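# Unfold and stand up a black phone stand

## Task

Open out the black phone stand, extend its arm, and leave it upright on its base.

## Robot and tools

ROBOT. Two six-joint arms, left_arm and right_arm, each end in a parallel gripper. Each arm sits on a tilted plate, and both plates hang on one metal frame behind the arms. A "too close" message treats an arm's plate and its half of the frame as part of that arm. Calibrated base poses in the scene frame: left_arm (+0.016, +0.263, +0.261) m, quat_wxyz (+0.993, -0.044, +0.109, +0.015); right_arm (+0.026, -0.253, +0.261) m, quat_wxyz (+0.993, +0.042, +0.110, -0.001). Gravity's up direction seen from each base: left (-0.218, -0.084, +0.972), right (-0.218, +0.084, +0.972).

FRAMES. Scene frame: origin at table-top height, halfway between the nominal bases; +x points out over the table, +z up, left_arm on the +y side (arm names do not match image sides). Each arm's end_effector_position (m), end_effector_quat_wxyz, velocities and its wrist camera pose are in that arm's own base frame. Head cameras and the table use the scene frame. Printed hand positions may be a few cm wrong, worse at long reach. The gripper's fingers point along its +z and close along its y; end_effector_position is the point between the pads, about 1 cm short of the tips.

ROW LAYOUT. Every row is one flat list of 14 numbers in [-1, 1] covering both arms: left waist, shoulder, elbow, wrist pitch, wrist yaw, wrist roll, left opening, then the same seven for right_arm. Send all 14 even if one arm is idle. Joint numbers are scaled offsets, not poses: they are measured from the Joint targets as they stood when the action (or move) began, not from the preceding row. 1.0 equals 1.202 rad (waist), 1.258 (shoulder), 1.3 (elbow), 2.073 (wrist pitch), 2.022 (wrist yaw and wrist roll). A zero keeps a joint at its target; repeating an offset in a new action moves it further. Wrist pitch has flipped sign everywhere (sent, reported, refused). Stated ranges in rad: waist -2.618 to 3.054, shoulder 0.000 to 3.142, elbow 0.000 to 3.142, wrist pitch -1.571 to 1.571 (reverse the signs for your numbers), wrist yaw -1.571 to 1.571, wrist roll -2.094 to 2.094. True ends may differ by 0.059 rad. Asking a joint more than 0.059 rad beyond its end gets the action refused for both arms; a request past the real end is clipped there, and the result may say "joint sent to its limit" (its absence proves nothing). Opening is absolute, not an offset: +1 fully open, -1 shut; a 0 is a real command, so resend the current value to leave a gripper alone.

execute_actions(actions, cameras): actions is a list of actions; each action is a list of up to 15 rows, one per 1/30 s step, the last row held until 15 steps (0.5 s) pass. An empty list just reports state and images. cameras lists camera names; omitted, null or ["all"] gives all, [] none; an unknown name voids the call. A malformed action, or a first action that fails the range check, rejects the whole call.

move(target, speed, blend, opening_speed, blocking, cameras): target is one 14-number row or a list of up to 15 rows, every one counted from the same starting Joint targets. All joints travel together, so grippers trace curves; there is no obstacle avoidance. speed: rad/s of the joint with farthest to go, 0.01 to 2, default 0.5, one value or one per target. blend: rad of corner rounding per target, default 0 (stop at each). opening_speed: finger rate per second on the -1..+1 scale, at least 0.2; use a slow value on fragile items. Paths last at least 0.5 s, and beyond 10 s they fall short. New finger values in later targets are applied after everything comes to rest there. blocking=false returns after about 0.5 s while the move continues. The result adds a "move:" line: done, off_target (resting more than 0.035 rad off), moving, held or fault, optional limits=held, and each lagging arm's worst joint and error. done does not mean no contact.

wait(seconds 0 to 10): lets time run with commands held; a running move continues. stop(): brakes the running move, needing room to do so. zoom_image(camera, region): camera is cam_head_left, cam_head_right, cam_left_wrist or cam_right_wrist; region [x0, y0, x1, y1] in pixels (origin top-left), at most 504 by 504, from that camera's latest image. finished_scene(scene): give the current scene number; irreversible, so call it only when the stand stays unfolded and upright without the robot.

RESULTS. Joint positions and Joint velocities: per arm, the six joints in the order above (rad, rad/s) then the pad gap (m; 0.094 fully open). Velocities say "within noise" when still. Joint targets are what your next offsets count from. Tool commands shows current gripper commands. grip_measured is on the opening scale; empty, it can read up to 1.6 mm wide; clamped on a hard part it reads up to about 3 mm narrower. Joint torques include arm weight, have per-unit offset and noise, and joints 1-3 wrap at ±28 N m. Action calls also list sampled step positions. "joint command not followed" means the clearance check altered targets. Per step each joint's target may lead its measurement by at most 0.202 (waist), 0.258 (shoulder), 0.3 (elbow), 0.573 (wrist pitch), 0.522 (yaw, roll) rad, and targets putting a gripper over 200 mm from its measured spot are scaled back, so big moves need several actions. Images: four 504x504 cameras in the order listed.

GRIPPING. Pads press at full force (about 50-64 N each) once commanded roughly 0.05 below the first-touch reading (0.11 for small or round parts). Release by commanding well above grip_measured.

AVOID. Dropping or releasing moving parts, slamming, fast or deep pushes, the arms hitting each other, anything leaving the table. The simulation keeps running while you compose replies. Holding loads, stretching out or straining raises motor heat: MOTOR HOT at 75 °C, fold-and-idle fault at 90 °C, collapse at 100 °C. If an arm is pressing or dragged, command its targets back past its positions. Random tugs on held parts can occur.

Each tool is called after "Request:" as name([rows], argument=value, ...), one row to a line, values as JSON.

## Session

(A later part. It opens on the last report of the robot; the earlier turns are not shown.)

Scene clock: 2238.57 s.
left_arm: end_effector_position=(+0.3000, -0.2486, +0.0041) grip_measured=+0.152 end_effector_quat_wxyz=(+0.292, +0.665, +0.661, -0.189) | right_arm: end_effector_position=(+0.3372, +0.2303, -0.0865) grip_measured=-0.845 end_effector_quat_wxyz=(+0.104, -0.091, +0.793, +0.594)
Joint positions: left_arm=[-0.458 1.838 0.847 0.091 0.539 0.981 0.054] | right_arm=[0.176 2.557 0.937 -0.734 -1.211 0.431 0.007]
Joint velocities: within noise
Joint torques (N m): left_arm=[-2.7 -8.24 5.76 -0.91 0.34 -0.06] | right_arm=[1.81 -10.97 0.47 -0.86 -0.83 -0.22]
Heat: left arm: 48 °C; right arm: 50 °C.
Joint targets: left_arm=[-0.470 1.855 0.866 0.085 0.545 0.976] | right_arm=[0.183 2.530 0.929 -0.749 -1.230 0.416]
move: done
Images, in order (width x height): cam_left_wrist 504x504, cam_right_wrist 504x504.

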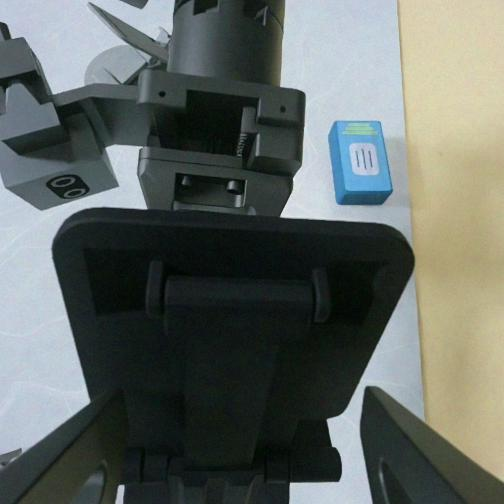

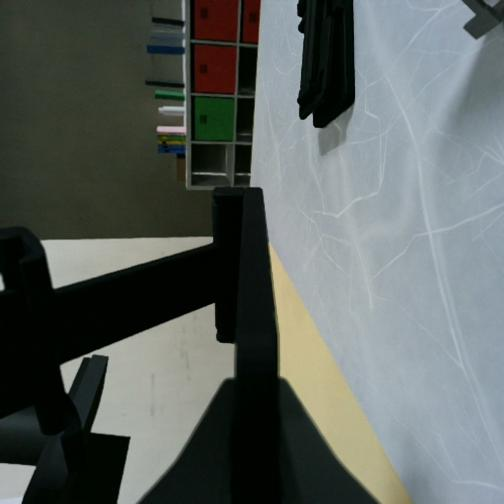

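Request:
move([
  [0.0,0.0,0,0,0,0,0.7,0,0,0,0,0,0,-0.95],
  [-0.0228,0.0421,0.0243,-0.0215,-0.0107,-0.0221,0.7,0,0,0,0,0,0,-0.95],
], speed=0.2, opening_speed=1.0, cameras=["cam_left_wrist"])

Scene clock: 2249.63 s.
left_arm: end_effector_position=(+0.3079, -0.2610, -0.0024) grip_measured=+0.698 end_effector_quat_wxyz=(+0.294, +0.659, +0.666, -0.187) | right_arm: end_effector_position=(+0.3372, +0.2303, -0.0865) grip_measured=-0.845 end_effector_quat_wxyz=(+0.104, -0.091, +0.793, +0.594)
Joint positions: left_arm=[-0.485 1.889 0.879 0.048 0.519 0.937 0.08] | right_arm=[0.176 2.557 0.937 -0.734 -1.211 0.431 0.007]
Joint velocities: within noise
Joint torques (N m): left_arm=[-2.7 -8.29 5.7 -0.95 0.42 -0.08] | right_arm=[1.92 -10.89 0.47 -0.88 -0.79 -0.21]
Heat: left arm: 47 °C; right arm: 50 °C.
Joint targets: left_arm=[-0.498 1.908 0.898 0.040 0.523 0.931] | right_arm=[0.183 2.530 0.929 -0.749 -1.230 0.416]
move: done
Images, in order (width x height): cam_left_wrist 504x504.

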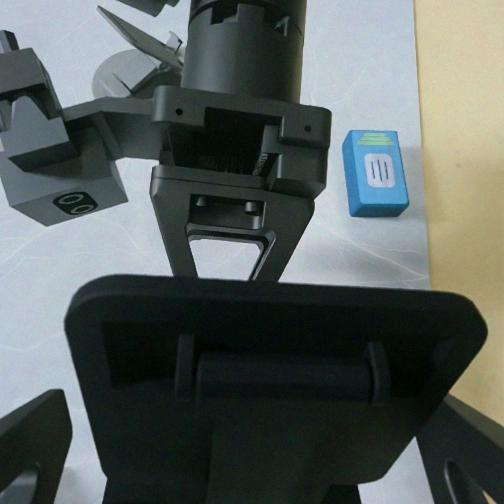

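Request:
move(target=[0.0,0.0,0,0,0,0,0.12,0,0,0,0,0,0,-0.95], opening_speed=0.5)

Scene clock: 2263.30 s.
left_arm: end_effector_position=(+0.3073, -0.2615, -0.0025) grip_measured=+0.334 end_effector_quat_wxyz=(+0.294, +0.660, +0.666, -0.187) | right_arm: end_effector_position=(+0.3377, +0.2301, -0.0871) grip_measured=-0.845 end_effector_quat_wxyz=(+0.104, -0.090, +0.794, +0.593)
Joint positions: left_arm=[-0.487 1.889 0.879 0.049 0.518 0.936 0.063] | right_arm=[0.176 2.557 0.937 -0.734 -1.206 0.432 0.007]
Joint velocities: within noise
Joint torques (N m): left_arm=[-2.58 -8.53 5.68 -1 0.42 -0.05] | right_arm=[1.85 -10.95 0.49 -0.88 -0.81 -0.2]
Heat: left arm: 47 °C; right arm: 50 °C.
Joint targets: left_arm=[-0.498 1.908 0.898 0.040 0.523 0.931] | right_arm=[0.183 2.530 0.929 -0.749 -1.230 0.416]
move: done

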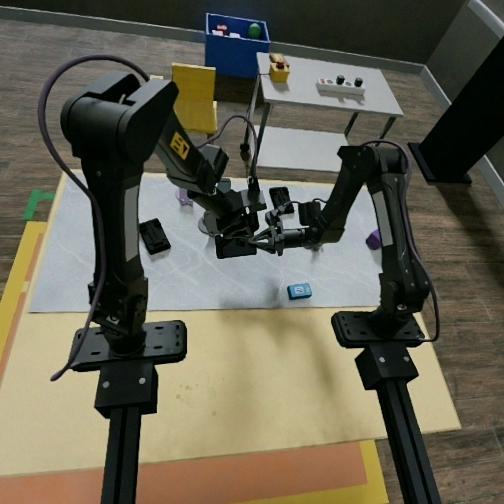

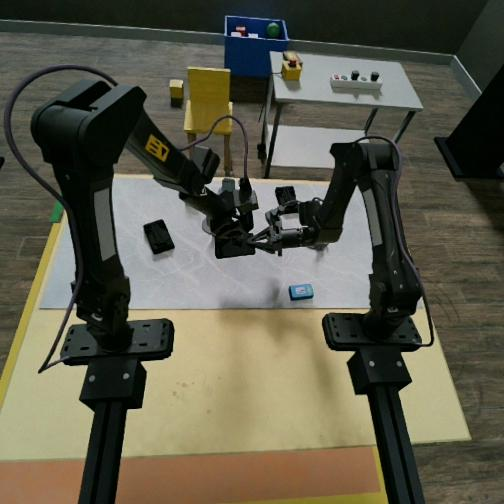

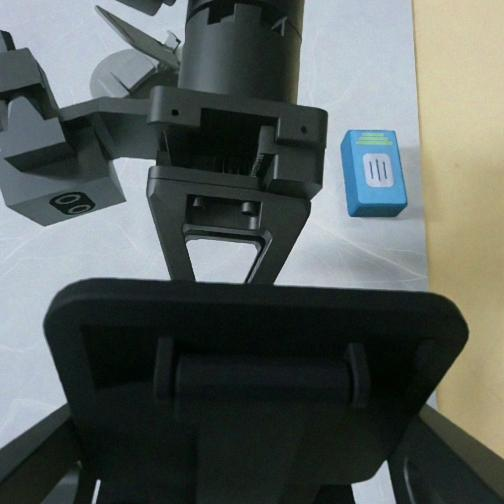

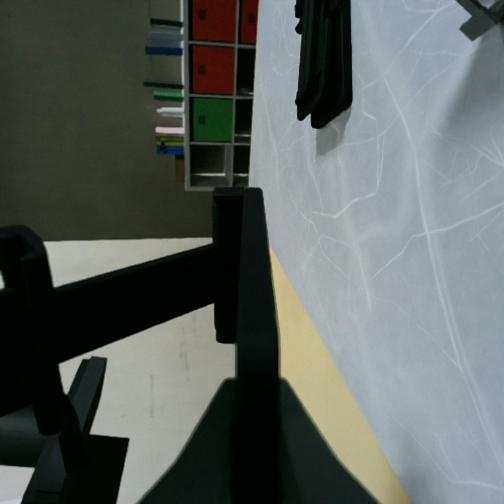

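Request:
move(target=[0.0675,0.0802,-0.0606,-0.1416,0.1339,-0.0090,0.12,0,0,0,0,0,0,-0.95], speed=0.2)

Scene clock: 2283.57 s.
left_arm: end_effector_position=(+0.3147, -0.2663, -0.0061) grip_measured=+0.330 end_effector_quat_wxyz=(+0.362, +0.639, +0.627, -0.260) | right_arm: end_effector_position=(+0.3430, +0.2250, -0.0900) grip_measured=-0.845 end_effector_quat_wxyz=(+0.109, -0.076, +0.800, +0.585)
Joint positions: left_arm=[-0.409 1.986 0.821 -0.208 0.74 0.935 0.062] | right_arm=[0.164 2.557 0.937 -0.734 -1.183 0.444 0.007]
Joint velocities: within noise
Joint torques (N m): left_arm=[-2.39 -8.35 3.49 -1.56 0.95 -0.26] | right_arm=[2.97 -10.78 0.51 -0.88 -1.1 -0.35]
Heat: left arm: 46 °C; right arm: 51 °C.
Joint targets: left_arm=[-0.417 2.009 0.819 -0.254 0.794 0.913] | right_arm=[0.183 2.530 0.929 -0.749 -1.230 0.416]
move: off_target (left_arm, right_arm); left_arm: the wrist yaw is farthest, 0.053 rad from its target; right_arm: the wrist yaw is farthest, 0.047 rad from its target

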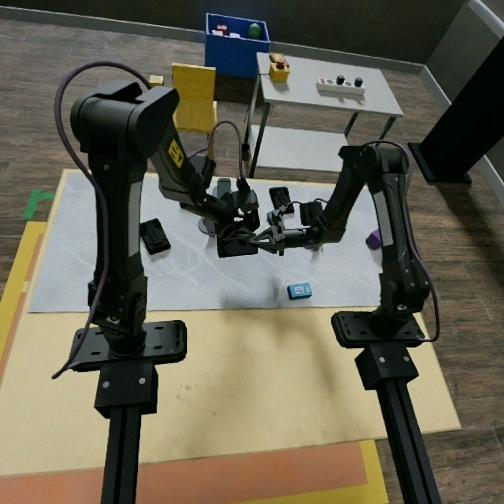

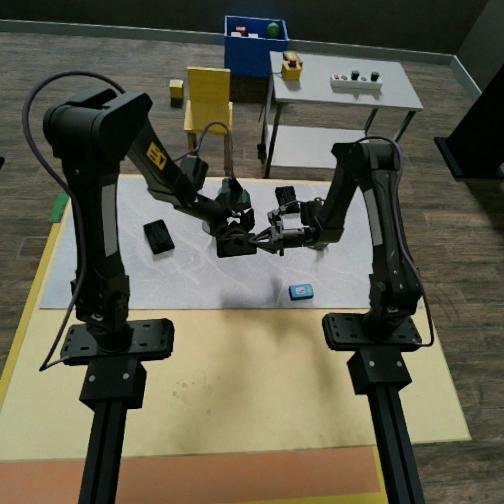

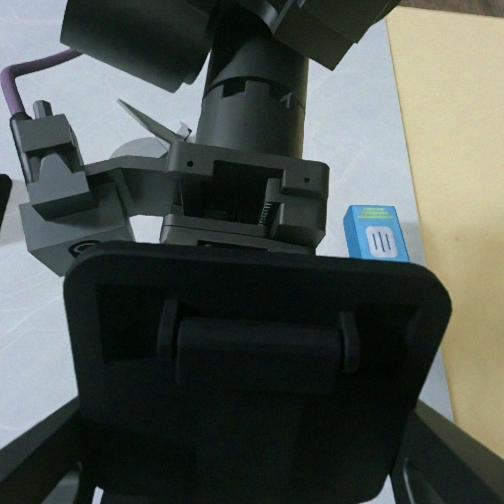

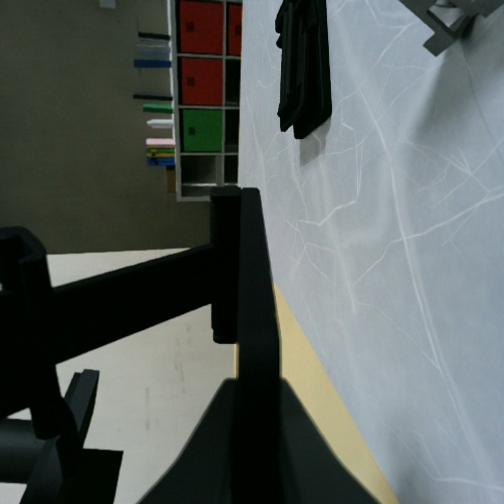

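Request:
move([
  [0,0,0,0,0,0,0.7,0,0,0,0,0,0,-0.95],
  [0.1201,-0.1352,-0.0192,0.1347,0.0383,0.0899,0.7,0,0,0,0,0,0,-0.95],
  [0.0874,-0.3392,0.0393,0.2760,0.0286,0.0632,0.7,0,0,0,0,0,0,-0.95],
  [-0.3998,-0.2390,0.2742,0.6180,-0.4817,-0.5504,0.7,0,0,0,0,0,0,-0.95],
], speed=[0.3,0.4,0.6,0.7], opening_speed=1.5)

Scene clock: 2372.97 s.
left_arm: end_effector_position=(+0.2120, -0.2105, +0.0606) grip_measured=+0.698 end_effector_quat_wxyz=(+0.051, +0.338, +0.937, +0.069) | right_arm: end_effector_position=(+0.3399, +0.2284, -0.0885) grip_measured=-0.845 end_effector_quat_wxyz=(+0.108, -0.087, +0.797, +0.588)
Joint positions: left_arm=[-0.887 1.692 1.153 1.015 -0.171 -0.194 0.08] | right_arm=[0.172 2.557 0.937 -0.735 -1.195 0.431 0.007]
Joint velocities: within noise
Joint torques (N m): left_arm=[-2.76 -7.06 6.9 0.03 -0.08 -0.06] | right_arm=[2.17 -10.88 0.55 -0.87 -0.97 -0.19]
Heat: left arm: 44 °C; right arm: 52 °C.
Joint targets: left_arm=[-0.897 1.708 1.175 1.027 -0.180 -0.200] | right_arm=[0.183 2.530 0.929 -0.749 -1.230 0.416]
move: done

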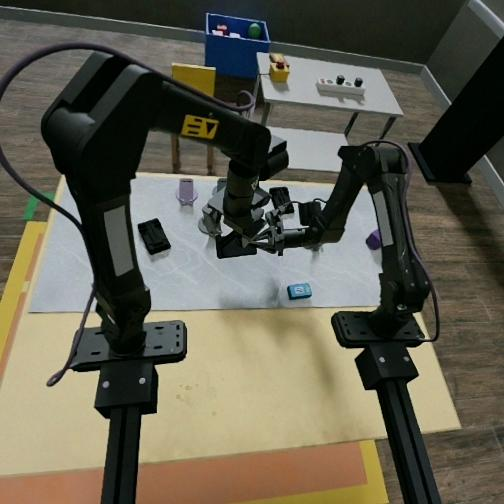

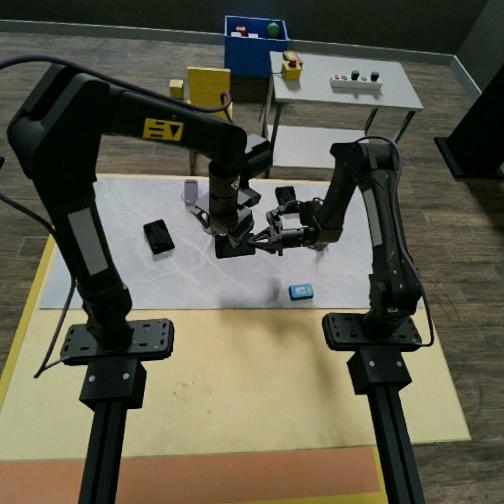

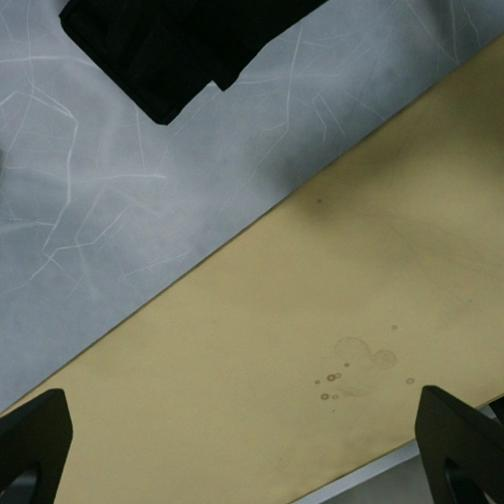

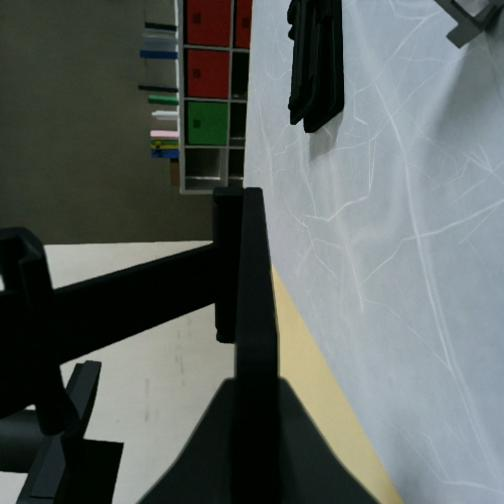

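Request:
move(target=[-0.4146,0.4102,0.1478,0.1009,-0.5077,-0.6184,-0.2,0,0,0,0,0,0,-0.95], speed=0.6)

Scene clock: 2379.67 s.
left_arm: end_effector_position=(+0.2210, -0.2784, +0.0650) grip_measured=-0.198 end_effector_quat_wxyz=(+0.500, +0.120, +0.806, +0.293) | right_arm: end_effector_position=(+0.3399, +0.2284, -0.0885) grip_measured=-0.845 end_effector_quat_wxyz=(+0.108, -0.087, +0.797, +0.588)
Joint positions: left_arm=[-1.386 2.207 1.347 1.225 -1.185 -1.44 0.038] | right_arm=[0.172 2.557 0.937 -0.735 -1.195 0.431 0.007]
Joint velocities: within noise
Joint torques (N m): left_arm=[-3.38 -9.63 5.78 0.71 -0.63 -0.12] | right_arm=[2.17 -10.96 0.39 -0.86 -0.99 -0.18]
Heat: left arm: 44 °C; right arm: 52 °C.
Joint targets: left_arm=[-1.395 2.224 1.367 1.237 -1.207 -1.450] | right_arm=[0.183 2.530 0.929 -0.749 -1.230 0.416]
move: done

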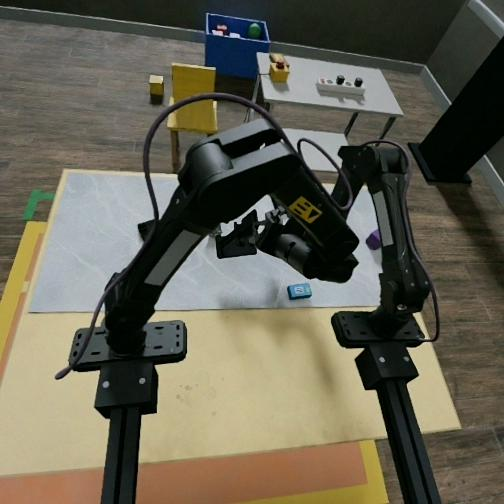

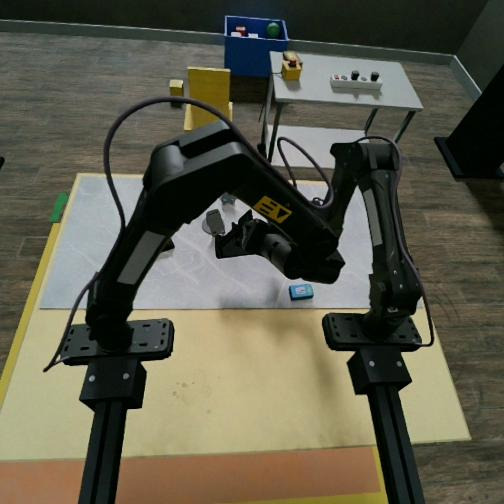

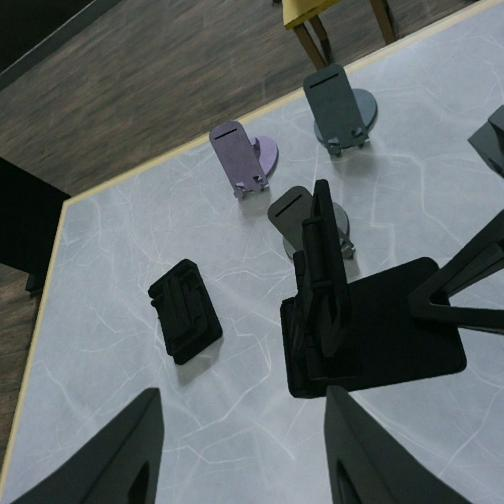

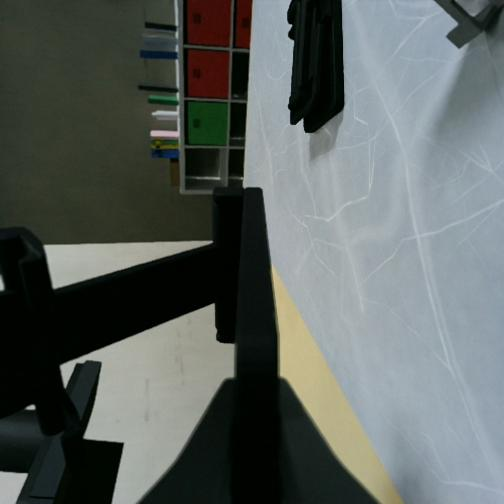

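Request:
zoom_image(camera="cam_left_wrist", region=[230, 150, 490, 410])

Scaled by 1.938 from the camera's 504x504 image, which has a finer 720x720 frame.

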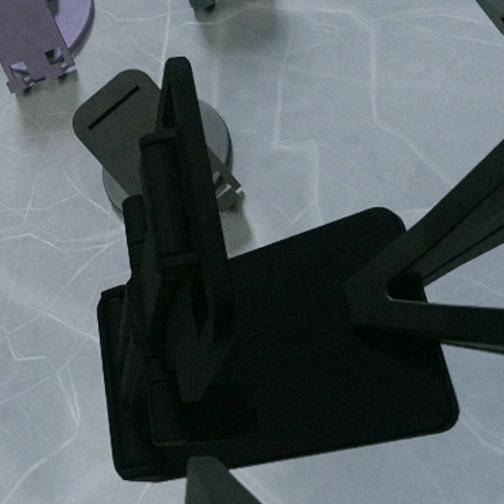

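Request:
move(target=[0.0667,0.0762,-0.0931,-0.2023,-0.0161,0.1065,-0.2,0,0,0,0,0,0,-0.95], speed=0.3, cameras=["cam_left_wrist","cam_right_wrist","cam_head_left"])

Request:
zoom_image(camera="cam_left_wrist", region=[100, 150, 450, 500])

Scene clock: 2396.67 s.
left_arm: end_effector_position=(+0.2446, -0.2794, +0.0078) grip_measured=-0.198 end_effector_quat_wxyz=(+0.505, +0.121, +0.807, +0.282) | right_arm: end_effector_position=(+0.3399, +0.2284, -0.0885) grip_measured=-0.845 end_effector_quat_wxyz=(+0.108, -0.087, +0.797, +0.588)
Joint positions: left_arm=[-1.322 2.301 1.256 0.832 -1.216 -1.237 0.038] | right_arm=[0.172 2.557 0.937 -0.735 -1.195 0.431 0.007]
Joint velocities: within noise
Joint torques (N m): left_arm=[-1.88 -10.03 3.28 0.01 -0.7 0.03] | right_arm=[2.29 -10.84 0.5 -0.86 -1 -0.19]
Heat: left arm: 44 °C; right arm: 53 °C.
Joint targets: left_arm=[-1.315 2.320 1.246 0.817 -1.239 -1.235] | right_arm=[0.183 2.530 0.929 -0.749 -1.230 0.416]
move: done
Images, in order (width x height): cam_head_left 504x504, cam_left_wrist 504x504, cam_right_wrist 504x504.

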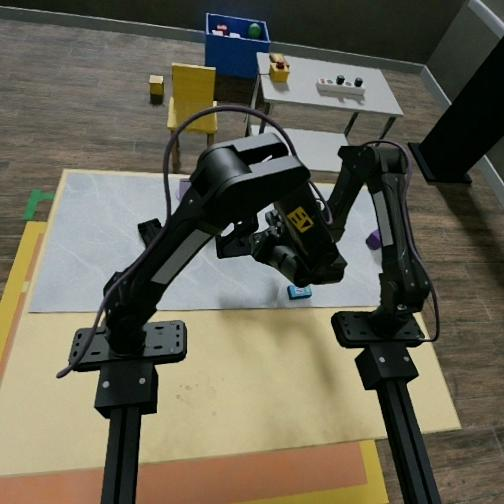

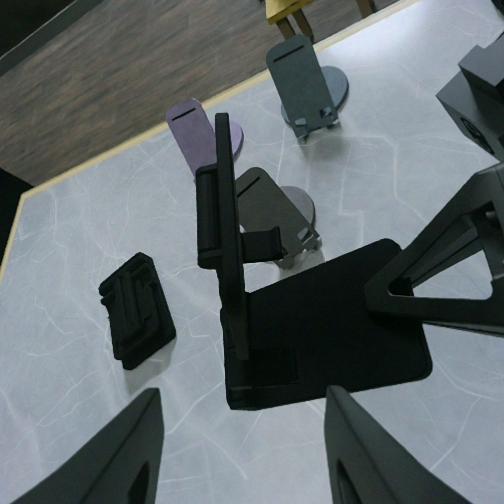

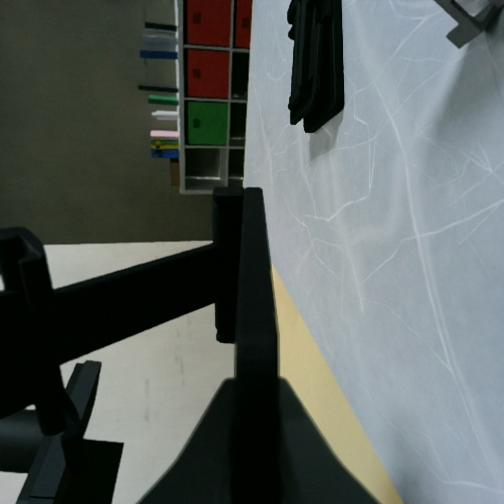

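Scaled by 1.440 from the camera's 504x504 image, which has a finer 720x720 frame.

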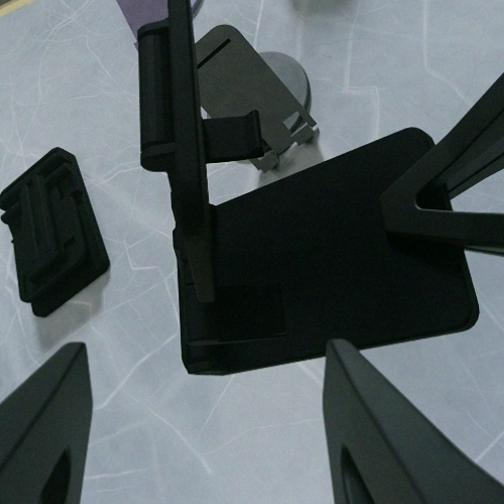

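Request:
move(target=[0.1135,-0.0397,-0.1280,-0.2543,-0.0081,0.2137,-0.2,0,0,0,0,0,0,-0.95], speed=0.2, cameras=["cam_left_wrist","cam_right_wrist"])

Request:
zoom_image(camera="cam_left_wrist", region=[100, 150, 450, 500])

Scene clock: 2428.93 s.
left_arm: end_effector_position=(+0.2868, -0.2570, -0.0218) grip_measured=-0.198 end_effector_quat_wxyz=(+0.498, +0.138, +0.804, +0.295) | right_arm: end_effector_position=(+0.3399, +0.2284, -0.0885) grip_measured=-0.845 end_effector_quat_wxyz=(+0.108, -0.087, +0.797, +0.588)
Joint positions: left_arm=[-1.186 2.301 1.09 0.302 -1.233 -0.805 0.038] | right_arm=[0.172 2.557 0.937 -0.735 -1.195 0.431 0.007]
Joint velocities: within noise
Joint torques (N m): left_arm=[-2.06 -14.2 2.76 -0.42 -0.74 0.07] | right_arm=[2.14 -10.85 0.46 -0.86 -0.98 -0.19]
Heat: left arm: 44 °C; right arm: 53 °C.
Joint targets: left_arm=[-1.179 2.270 1.080 0.290 -1.256 -0.803] | right_arm=[0.183 2.530 0.929 -0.749 -1.230 0.416]
move: done
Images, in order (width x height): cam_left_wrist 504x504, cam_right_wrist 504x504.

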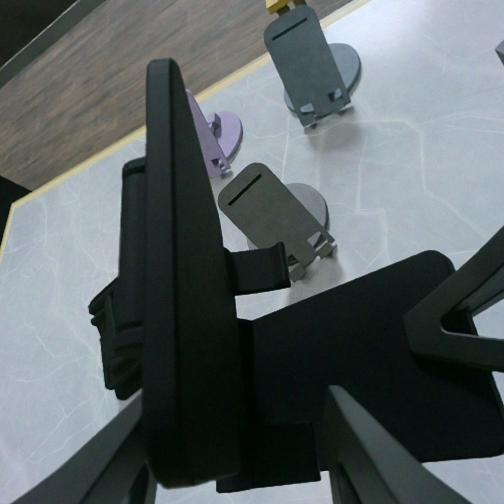

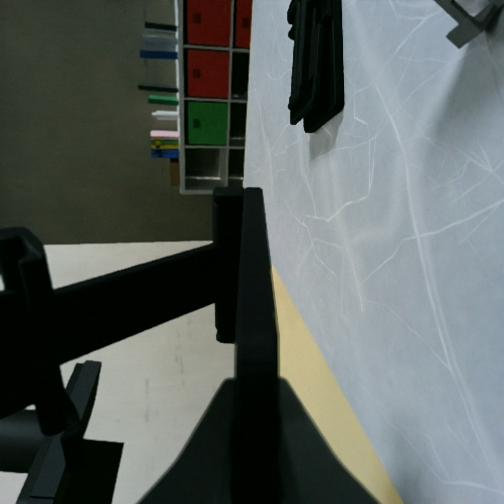

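Scaled by 1.440 from the camera's 504x504 image, which has a finer 720x720 frame.

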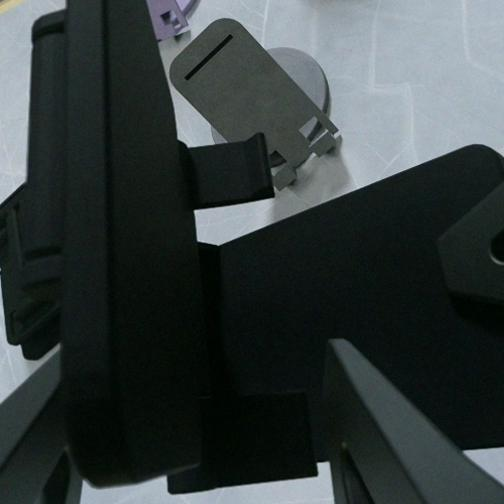

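Request:
move(target=[0.0100,-0.0579,-0.0827,-0.0858,0.0198,0.0350,-0.2,0,0,0,0,0,0,-0.95], speed=0.15, cameras=["cam_left_wrist","cam_right_wrist"])

Request:
zoom_image(camera="cam_left_wrist", region=[100, 150, 450, 500])

Scene clock: 2452.10 s.
left_arm: end_effector_position=(+0.2874, -0.2526, -0.0145) grip_measured=-0.198 end_effector_quat_wxyz=(+0.511, +0.122, +0.811, +0.258) | right_arm: end_effector_position=(+0.3399, +0.2284, -0.0885) grip_measured=-0.845 end_effector_quat_wxyz=(+0.108, -0.087, +0.797, +0.588)
Joint positions: left_arm=[-1.175 2.224 0.983 0.123 -1.209 -0.734 0.038] | right_arm=[0.172 2.557 0.937 -0.735 -1.195 0.431 0.007]
Joint velocities: within noise
Joint torques (N m): left_arm=[-1.78 -13.35 2.92 -0.61 -0.51 0.03] | right_arm=[2.17 -10.86 0.47 -0.87 -0.97 -0.2]
Heat: left arm: 47 °C; right arm: 53 °C.
Joint targets: left_arm=[-1.167 2.197 0.973 0.112 -1.216 -0.732] | right_arm=[0.183 2.530 0.929 -0.749 -1.230 0.416]
move: done
Images, in order (width x height): cam_left_wrist 504x504, cam_right_wrist 504x504.

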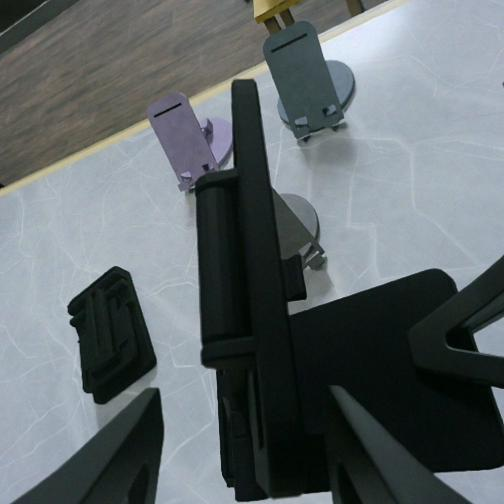

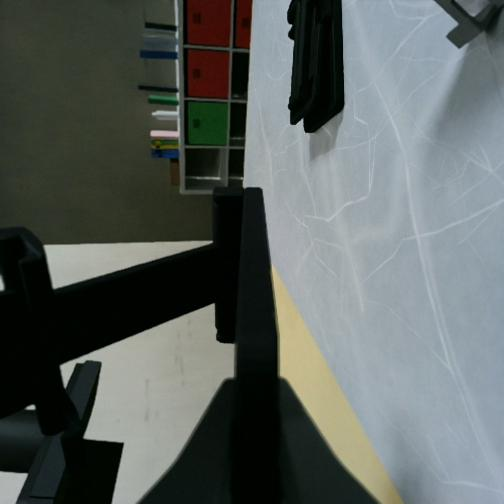

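Scaled by 1.440 from the camera's 504x504 image, which has a finer 720x720 frame.

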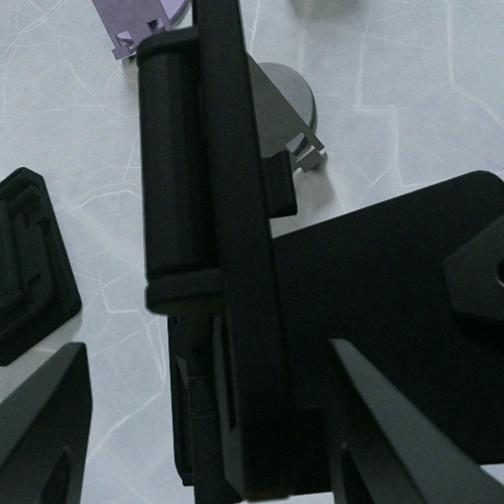

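Request:
move(target=[-0.0045,0.0209,0.0235,0.0090,-0.0007,-0.0603,-0.2,0,0,0,0,0,0,-0.95], speed=0.15, cameras=["cam_left_wrist"])

Request:
zoom_image(camera="cam_left_wrist", region=[100, 150, 450, 500])

Scene clock: 2474.80 s.
left_arm: end_effector_position=(+0.2874, -0.2527, -0.0146) grip_measured=-0.198 end_effector_quat_wxyz=(+0.524, +0.076, +0.817, +0.228) | right_arm: end_effector_position=(+0.3399, +0.2284, -0.0885) grip_measured=-0.845 end_effector_quat_wxyz=(+0.108, -0.087, +0.797, +0.588)
Joint positions: left_arm=[-1.175 2.224 0.983 0.122 -1.209 -0.845 0.038] | right_arm=[0.172 2.557 0.937 -0.735 -1.195 0.431 0.007]
Joint velocities: within noise
Joint torques (N m): left_arm=[-2.19 -10.86 5.08 -0.4 -0.54 -0.05] | right_arm=[2.19 -10.85 0.44 -0.86 -1.03 -0.18]
Heat: left arm: 48 °C; right arm: 54 °C.
Joint targets: left_arm=[-1.172 2.224 1.003 0.131 -1.217 -0.854] | right_arm=[0.183 2.530 0.929 -0.749 -1.230 0.416]
move: done
Images, in order (width x height): cam_left_wrist 504x504.

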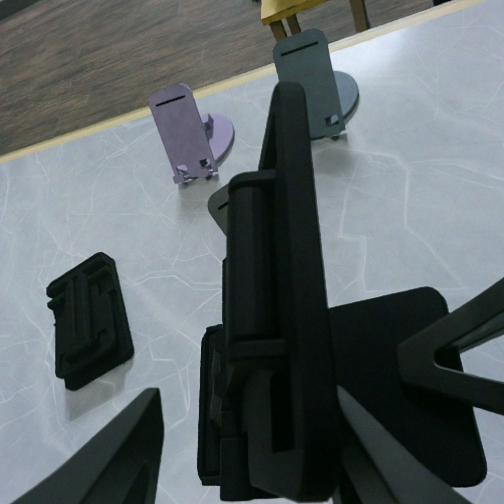

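Scaled by 1.440 from the camera's 504x504 image, which has a finer 720x720 frame.

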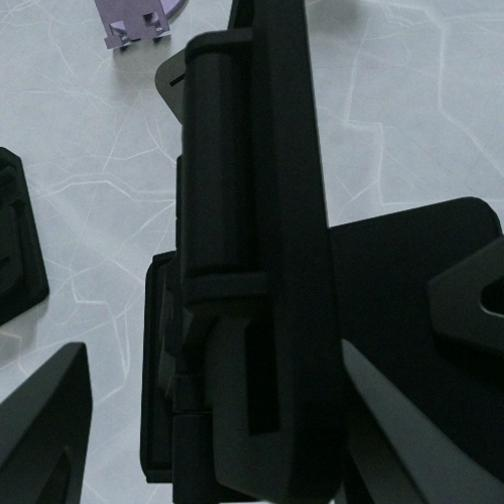

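Request:
move(target=[-0.0097,0.1359,0.2105,0.2833,-0.0458,-0.1434,-0.2,0,0,0,0,0,0,-0.95], speed=0.2, cameras=["cam_left_wrist"])

Request:
zoom_image(camera="cam_left_wrist", region=[100, 150, 450, 500])

Scene clock: 2498.70 s.
left_arm: end_effector_position=(+0.2909, -0.2497, -0.0070) grip_measured=-0.198 end_effector_quat_wxyz=(+0.505, +0.089, +0.792, +0.330) | right_arm: end_effector_position=(+0.3399, +0.2284, -0.0885) grip_measured=-0.845 end_effector_quat_wxyz=(+0.108, -0.087, +0.797, +0.588)
Joint positions: left_arm=[-1.175 2.371 1.26 0.705 -1.287 -1.134 0.038] | right_arm=[0.172 2.557 0.937 -0.735 -1.195 0.431 0.007]
Joint velocities: within noise
Joint torques (N m): left_arm=[-3.43 -10.14 4.83 0.35 -0.71 -0.14] | right_arm=[2.15 -10.95 0.42 -0.87 -0.99 -0.17]
Heat: left arm: 47 °C; right arm: 54 °C.
Joint targets: left_arm=[-1.184 2.395 1.277 0.718 -1.310 -1.144] | right_arm=[0.183 2.530 0.929 -0.749 -1.230 0.416]
move: done
Images, in order (width x height): cam_left_wrist 504x504.

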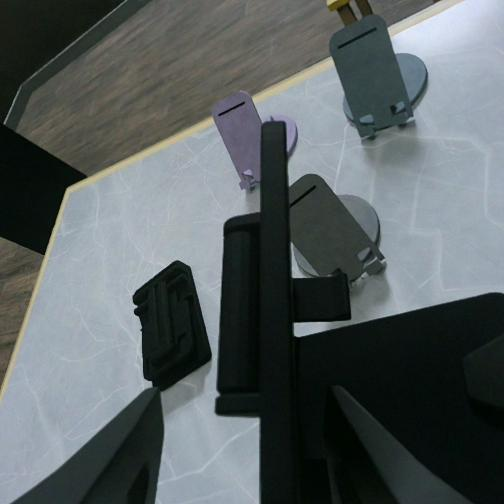

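Scaled by 1.440 from the camera's 504x504 image, which has a finer 720x720 frame.

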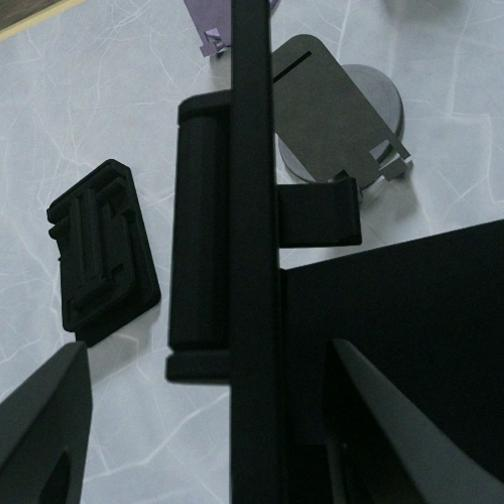

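Request:
move(target=[0.0125,0.0114,-0.0234,-0.0469,-0.0016,0.0272,-0.2,0,0,0,0,0,0,-0.95], speed=0.1, cameras=["cam_left_wrist"])

Scene clock: 2513.80 s.
left_arm: end_effector_position=(+0.2936, -0.2556, -0.0130) grip_measured=-0.198 end_effector_quat_wxyz=(+0.510, +0.090, +0.792, +0.322) | right_arm: end_effector_position=(+0.3399, +0.2284, -0.0885) grip_measured=-0.845 end_effector_quat_wxyz=(+0.108, -0.087, +0.797, +0.588)
Joint positions: left_arm=[-1.175 2.386 1.26 0.635 -1.29 -1.091 0.038] | right_arm=[0.172 2.557 0.937 -0.735 -1.195 0.431 0.007]
Joint velocities: within noise
Joint torques (N m): left_arm=[-2.09 -10.1 2.5 -0.09 -0.7 0.02] | right_arm=[2.07 -10.85 0.32 -0.85 -1 -0.23]
Heat: left arm: 47 °C; right arm: 54 °C.
Joint targets: left_arm=[-1.169 2.409 1.246 0.621 -1.313 -1.089] | right_arm=[0.183 2.530 0.929 -0.749 -1.230 0.416]
move: done
Images, in order (width x height): cam_left_wrist 504x504.

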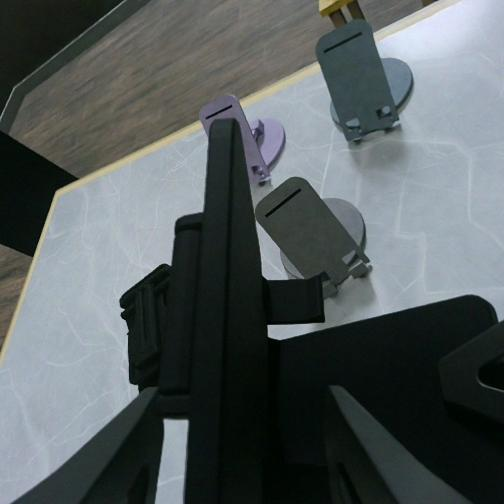

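Request:
move(target=[0.0,0.0,-0.0170,-0.0077,0,0,-0.2,0,0,0,0,0,0,-0.95], speed=0.1, cameras=["cam_left_wrist"])

Scene clock: 2528.27 s.
left_arm: end_effector_position=(+0.2912, -0.2498, -0.0167) grip_measured=-0.198 end_effector_quat_wxyz=(+0.508, +0.094, +0.792, +0.326) | right_arm: end_effector_position=(+0.3399, +0.2284, -0.0885) grip_measured=-0.845 end_effector_quat_wxyz=(+0.108, -0.087, +0.797, +0.588)
Joint positions: left_arm=[-1.175 2.386 1.234 0.619 -1.291 -1.09 0.038] | right_arm=[0.172 2.557 0.937 -0.735 -1.195 0.431 0.007]
Joint velocities: within noise
Joint torques (N m): left_arm=[-2.22 -10.21 2.66 0 -0.72 0] | right_arm=[2.26 -10.78 0.42 -0.86 -0.98 -0.17]
Heat: left arm: 45 °C; right arm: 54 °C.
Joint targets: left_arm=[-1.169 2.409 1.224 0.605 -1.313 -1.089] | right_arm=[0.183 2.530 0.929 -0.749 -1.230 0.416]
move: done
Images, in order (width x height): cam_left_wrist 504x504.

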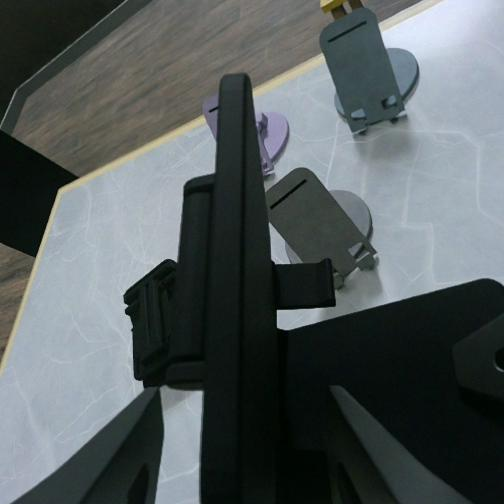

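Request:
move(target=[0.0,0.0,0,0,0,0,-0.95,0,0,0,0,0,0,-0.95], opening_speed=0.4)

Request:
zoom_image(camera="cam_left_wrist", region=[100, 150, 450, 500])

Scene clock: 2534.43 s.
left_arm: end_effector_position=(+0.2924, -0.2533, -0.0181) grip_measured=-0.925 end_effector_quat_wxyz=(+0.516, +0.076, +0.795, +0.309) | right_arm: end_effector_position=(+0.3396, +0.2297, -0.0877) grip_measured=-0.845 end_effector_quat_wxyz=(+0.110, -0.091, +0.795, +0.589)
Joint positions: left_arm=[-1.175 2.386 1.234 0.586 -1.287 -1.11 0.004] | right_arm=[0.175 2.557 0.937 -0.741 -1.196 0.431 0.007]
Joint velocities: within noise
Joint torques (N m): left_arm=[-2.13 -10.14 2.73 0.23 -0.74 0.21] | right_arm=[1.87 -10.82 0.46 -0.8 -0.95 -0.17]
Heat: left arm: 45 °C; right arm: 55 °C.
Joint targets: left_arm=[-1.169 2.409 1.224 0.605 -1.313 -1.089] | right_arm=[0.183 2.530 0.929 -0.749 -1.230 0.416]
move: done

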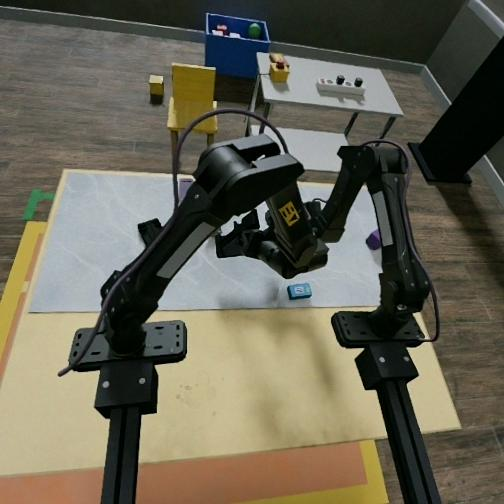

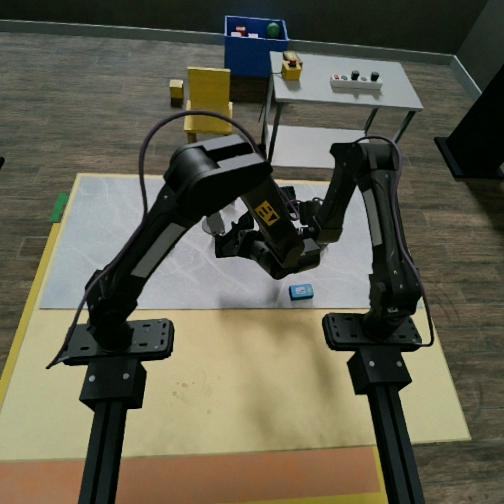

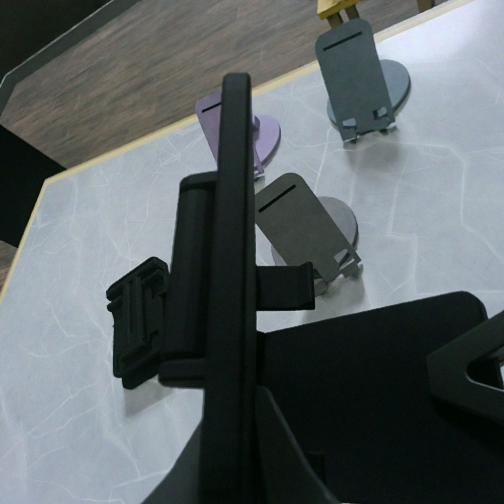

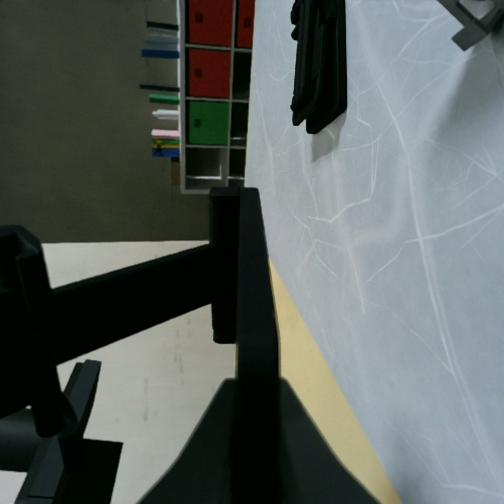

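Scaled by 1.440 from the camera's 504x504 image, which has a finer 720x720 frame.

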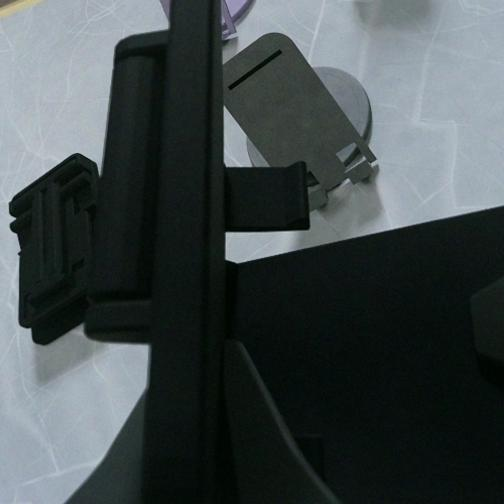

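Request:
move(target=[0.0062,-0.1149,-0.1898,-0.2785,0.0466,0.1207,-0.95,0,0,0,0,0,0,-0.95], speed=0.2, cameras=["cam_left_wrist","cam_right_wrist"])

Scene clock: 2574.07 s.
left_arm: end_effector_position=(+0.2912, -0.2490, -0.0264) grip_measured=-0.929 end_effector_quat_wxyz=(+0.534, +0.078, +0.805, +0.245) | right_arm: end_effector_position=(+0.3413, +0.2284, -0.0923) grip_measured=-0.845 end_effector_quat_wxyz=(+0.119, -0.092, +0.802, +0.577)
Joint positions: left_arm=[-1.168 2.289 0.989 0.06 -1.25 -0.823 0.003] | right_arm=[0.177 2.557 0.933 -0.742 -1.165 0.413 0.007]
Joint velocities: within noise
Joint torques (N m): left_arm=[-1.99 -13.38 2.5 -0.85 -0.18 -0.2] | right_arm=[1.89 -11.08 0.87 -0.8 -1.34 0.03]
Heat: left arm: 44 °C; right arm: 55 °C.
Joint targets: left_arm=[-1.161 2.264 0.978 0.028 -1.219 -0.845] | right_arm=[0.183 2.530 0.929 -0.749 -1.230 0.416]
move: off_target (right_arm); right_arm: the wrist yaw is farthest, 0.065 rad from its target
Images, in order (width x height): cam_left_wrist 504x504, cam_right_wrist 504x504.

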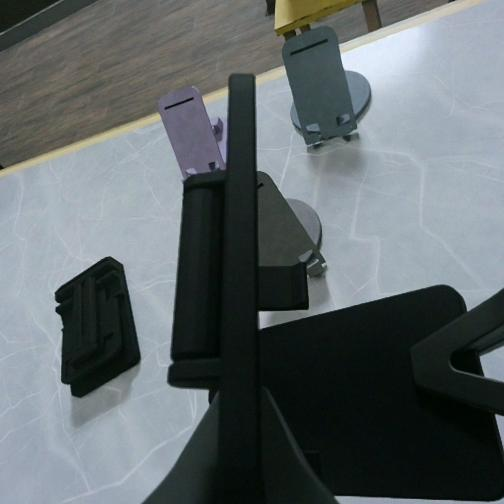

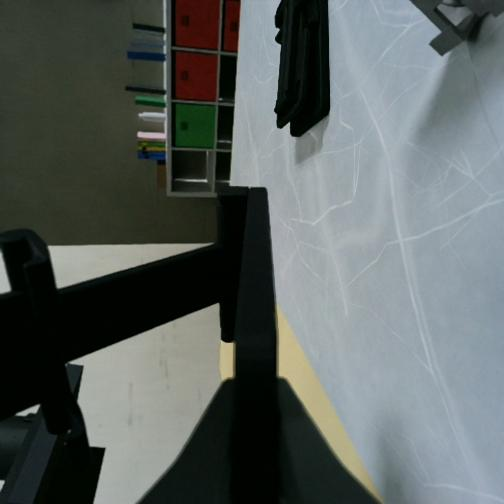

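Request:
move(target=[0.0126,-0.0562,-0.1343,-0.2043,0.0593,0.0457,-0.95,0,0,0,0,0,0,-0.95], speed=0.2, cameras=["cam_left_wrist","cam_right_wrist"])

Request:
zoom_image(camera="cam_left_wrist", region=[100, 50, 500, 450])

Request:
zoom_image(camera="cam_right_wrist", region=[0, 150, 350, 500])

Scene clock: 2582.60 s.
left_arm: end_effector_position=(+0.2917, -0.2556, -0.0298) grip_measured=-0.929 end_effector_quat_wxyz=(+0.546, +0.041, +0.827, +0.132) | right_arm: end_effector_position=(+0.3412, +0.2291, -0.0934) grip_measured=-0.845 end_effector_quat_wxyz=(+0.119, -0.092, +0.804, +0.575)
Joint positions: left_arm=[-1.151 2.221 0.814 -0.36 -1.129 -0.715 0.003] | right_arm=[0.18 2.557 0.932 -0.741 -1.158 0.413 0.007]
Joint velocities: within noise
Joint torques (N m): left_arm=[-1.95 -12.85 2.11 -1.37 -0.11 -0.4] | right_arm=[1.47 -10.91 0.94 -0.82 -1.42 0.02]
Heat: left arm: 45 °C; right arm: 55 °C.
Joint targets: left_arm=[-1.146 2.194 0.803 -0.396 -1.099 -0.752] | right_arm=[0.183 2.530 0.929 -0.749 -1.230 0.416]
move: off_target (left_arm, right_arm); left_arm: the wrist roll is farthest, 0.038 rad from its target; right_arm: the wrist yaw is farthest, 0.072 rad from its target
Images, in order (width x height): cam_left_wrist 504x504, cam_right_wrist 504x504.

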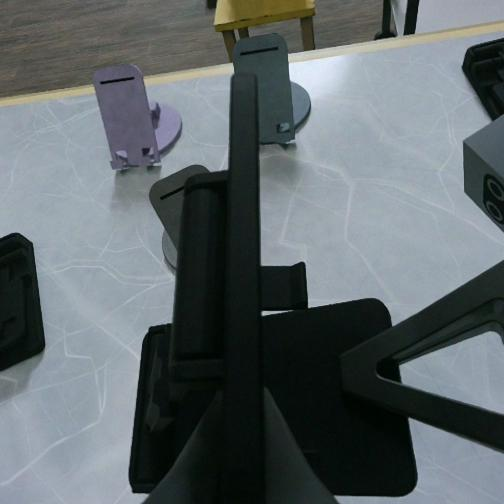

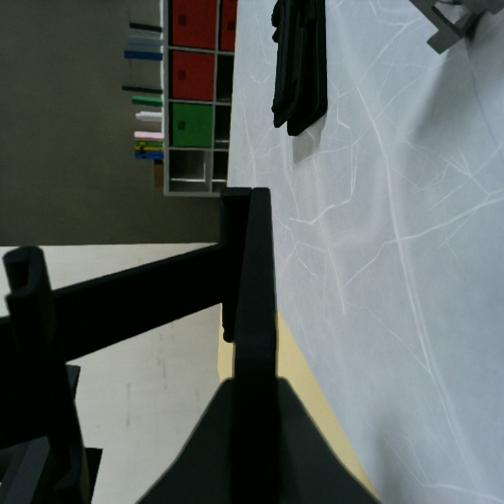

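Scaled by 1.260 from the camera's 504x504 image, which has a finer 720x720 frame.

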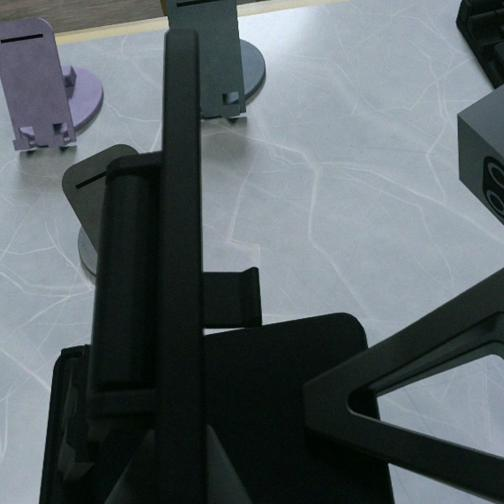

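Scaled by 1.440 from the camera's 504x504 image, which has a finer 720x720 frame.

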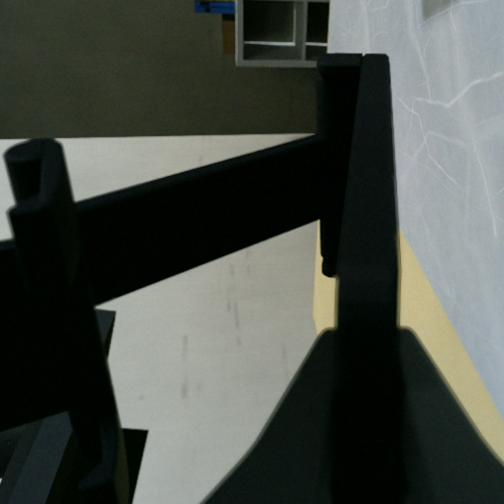

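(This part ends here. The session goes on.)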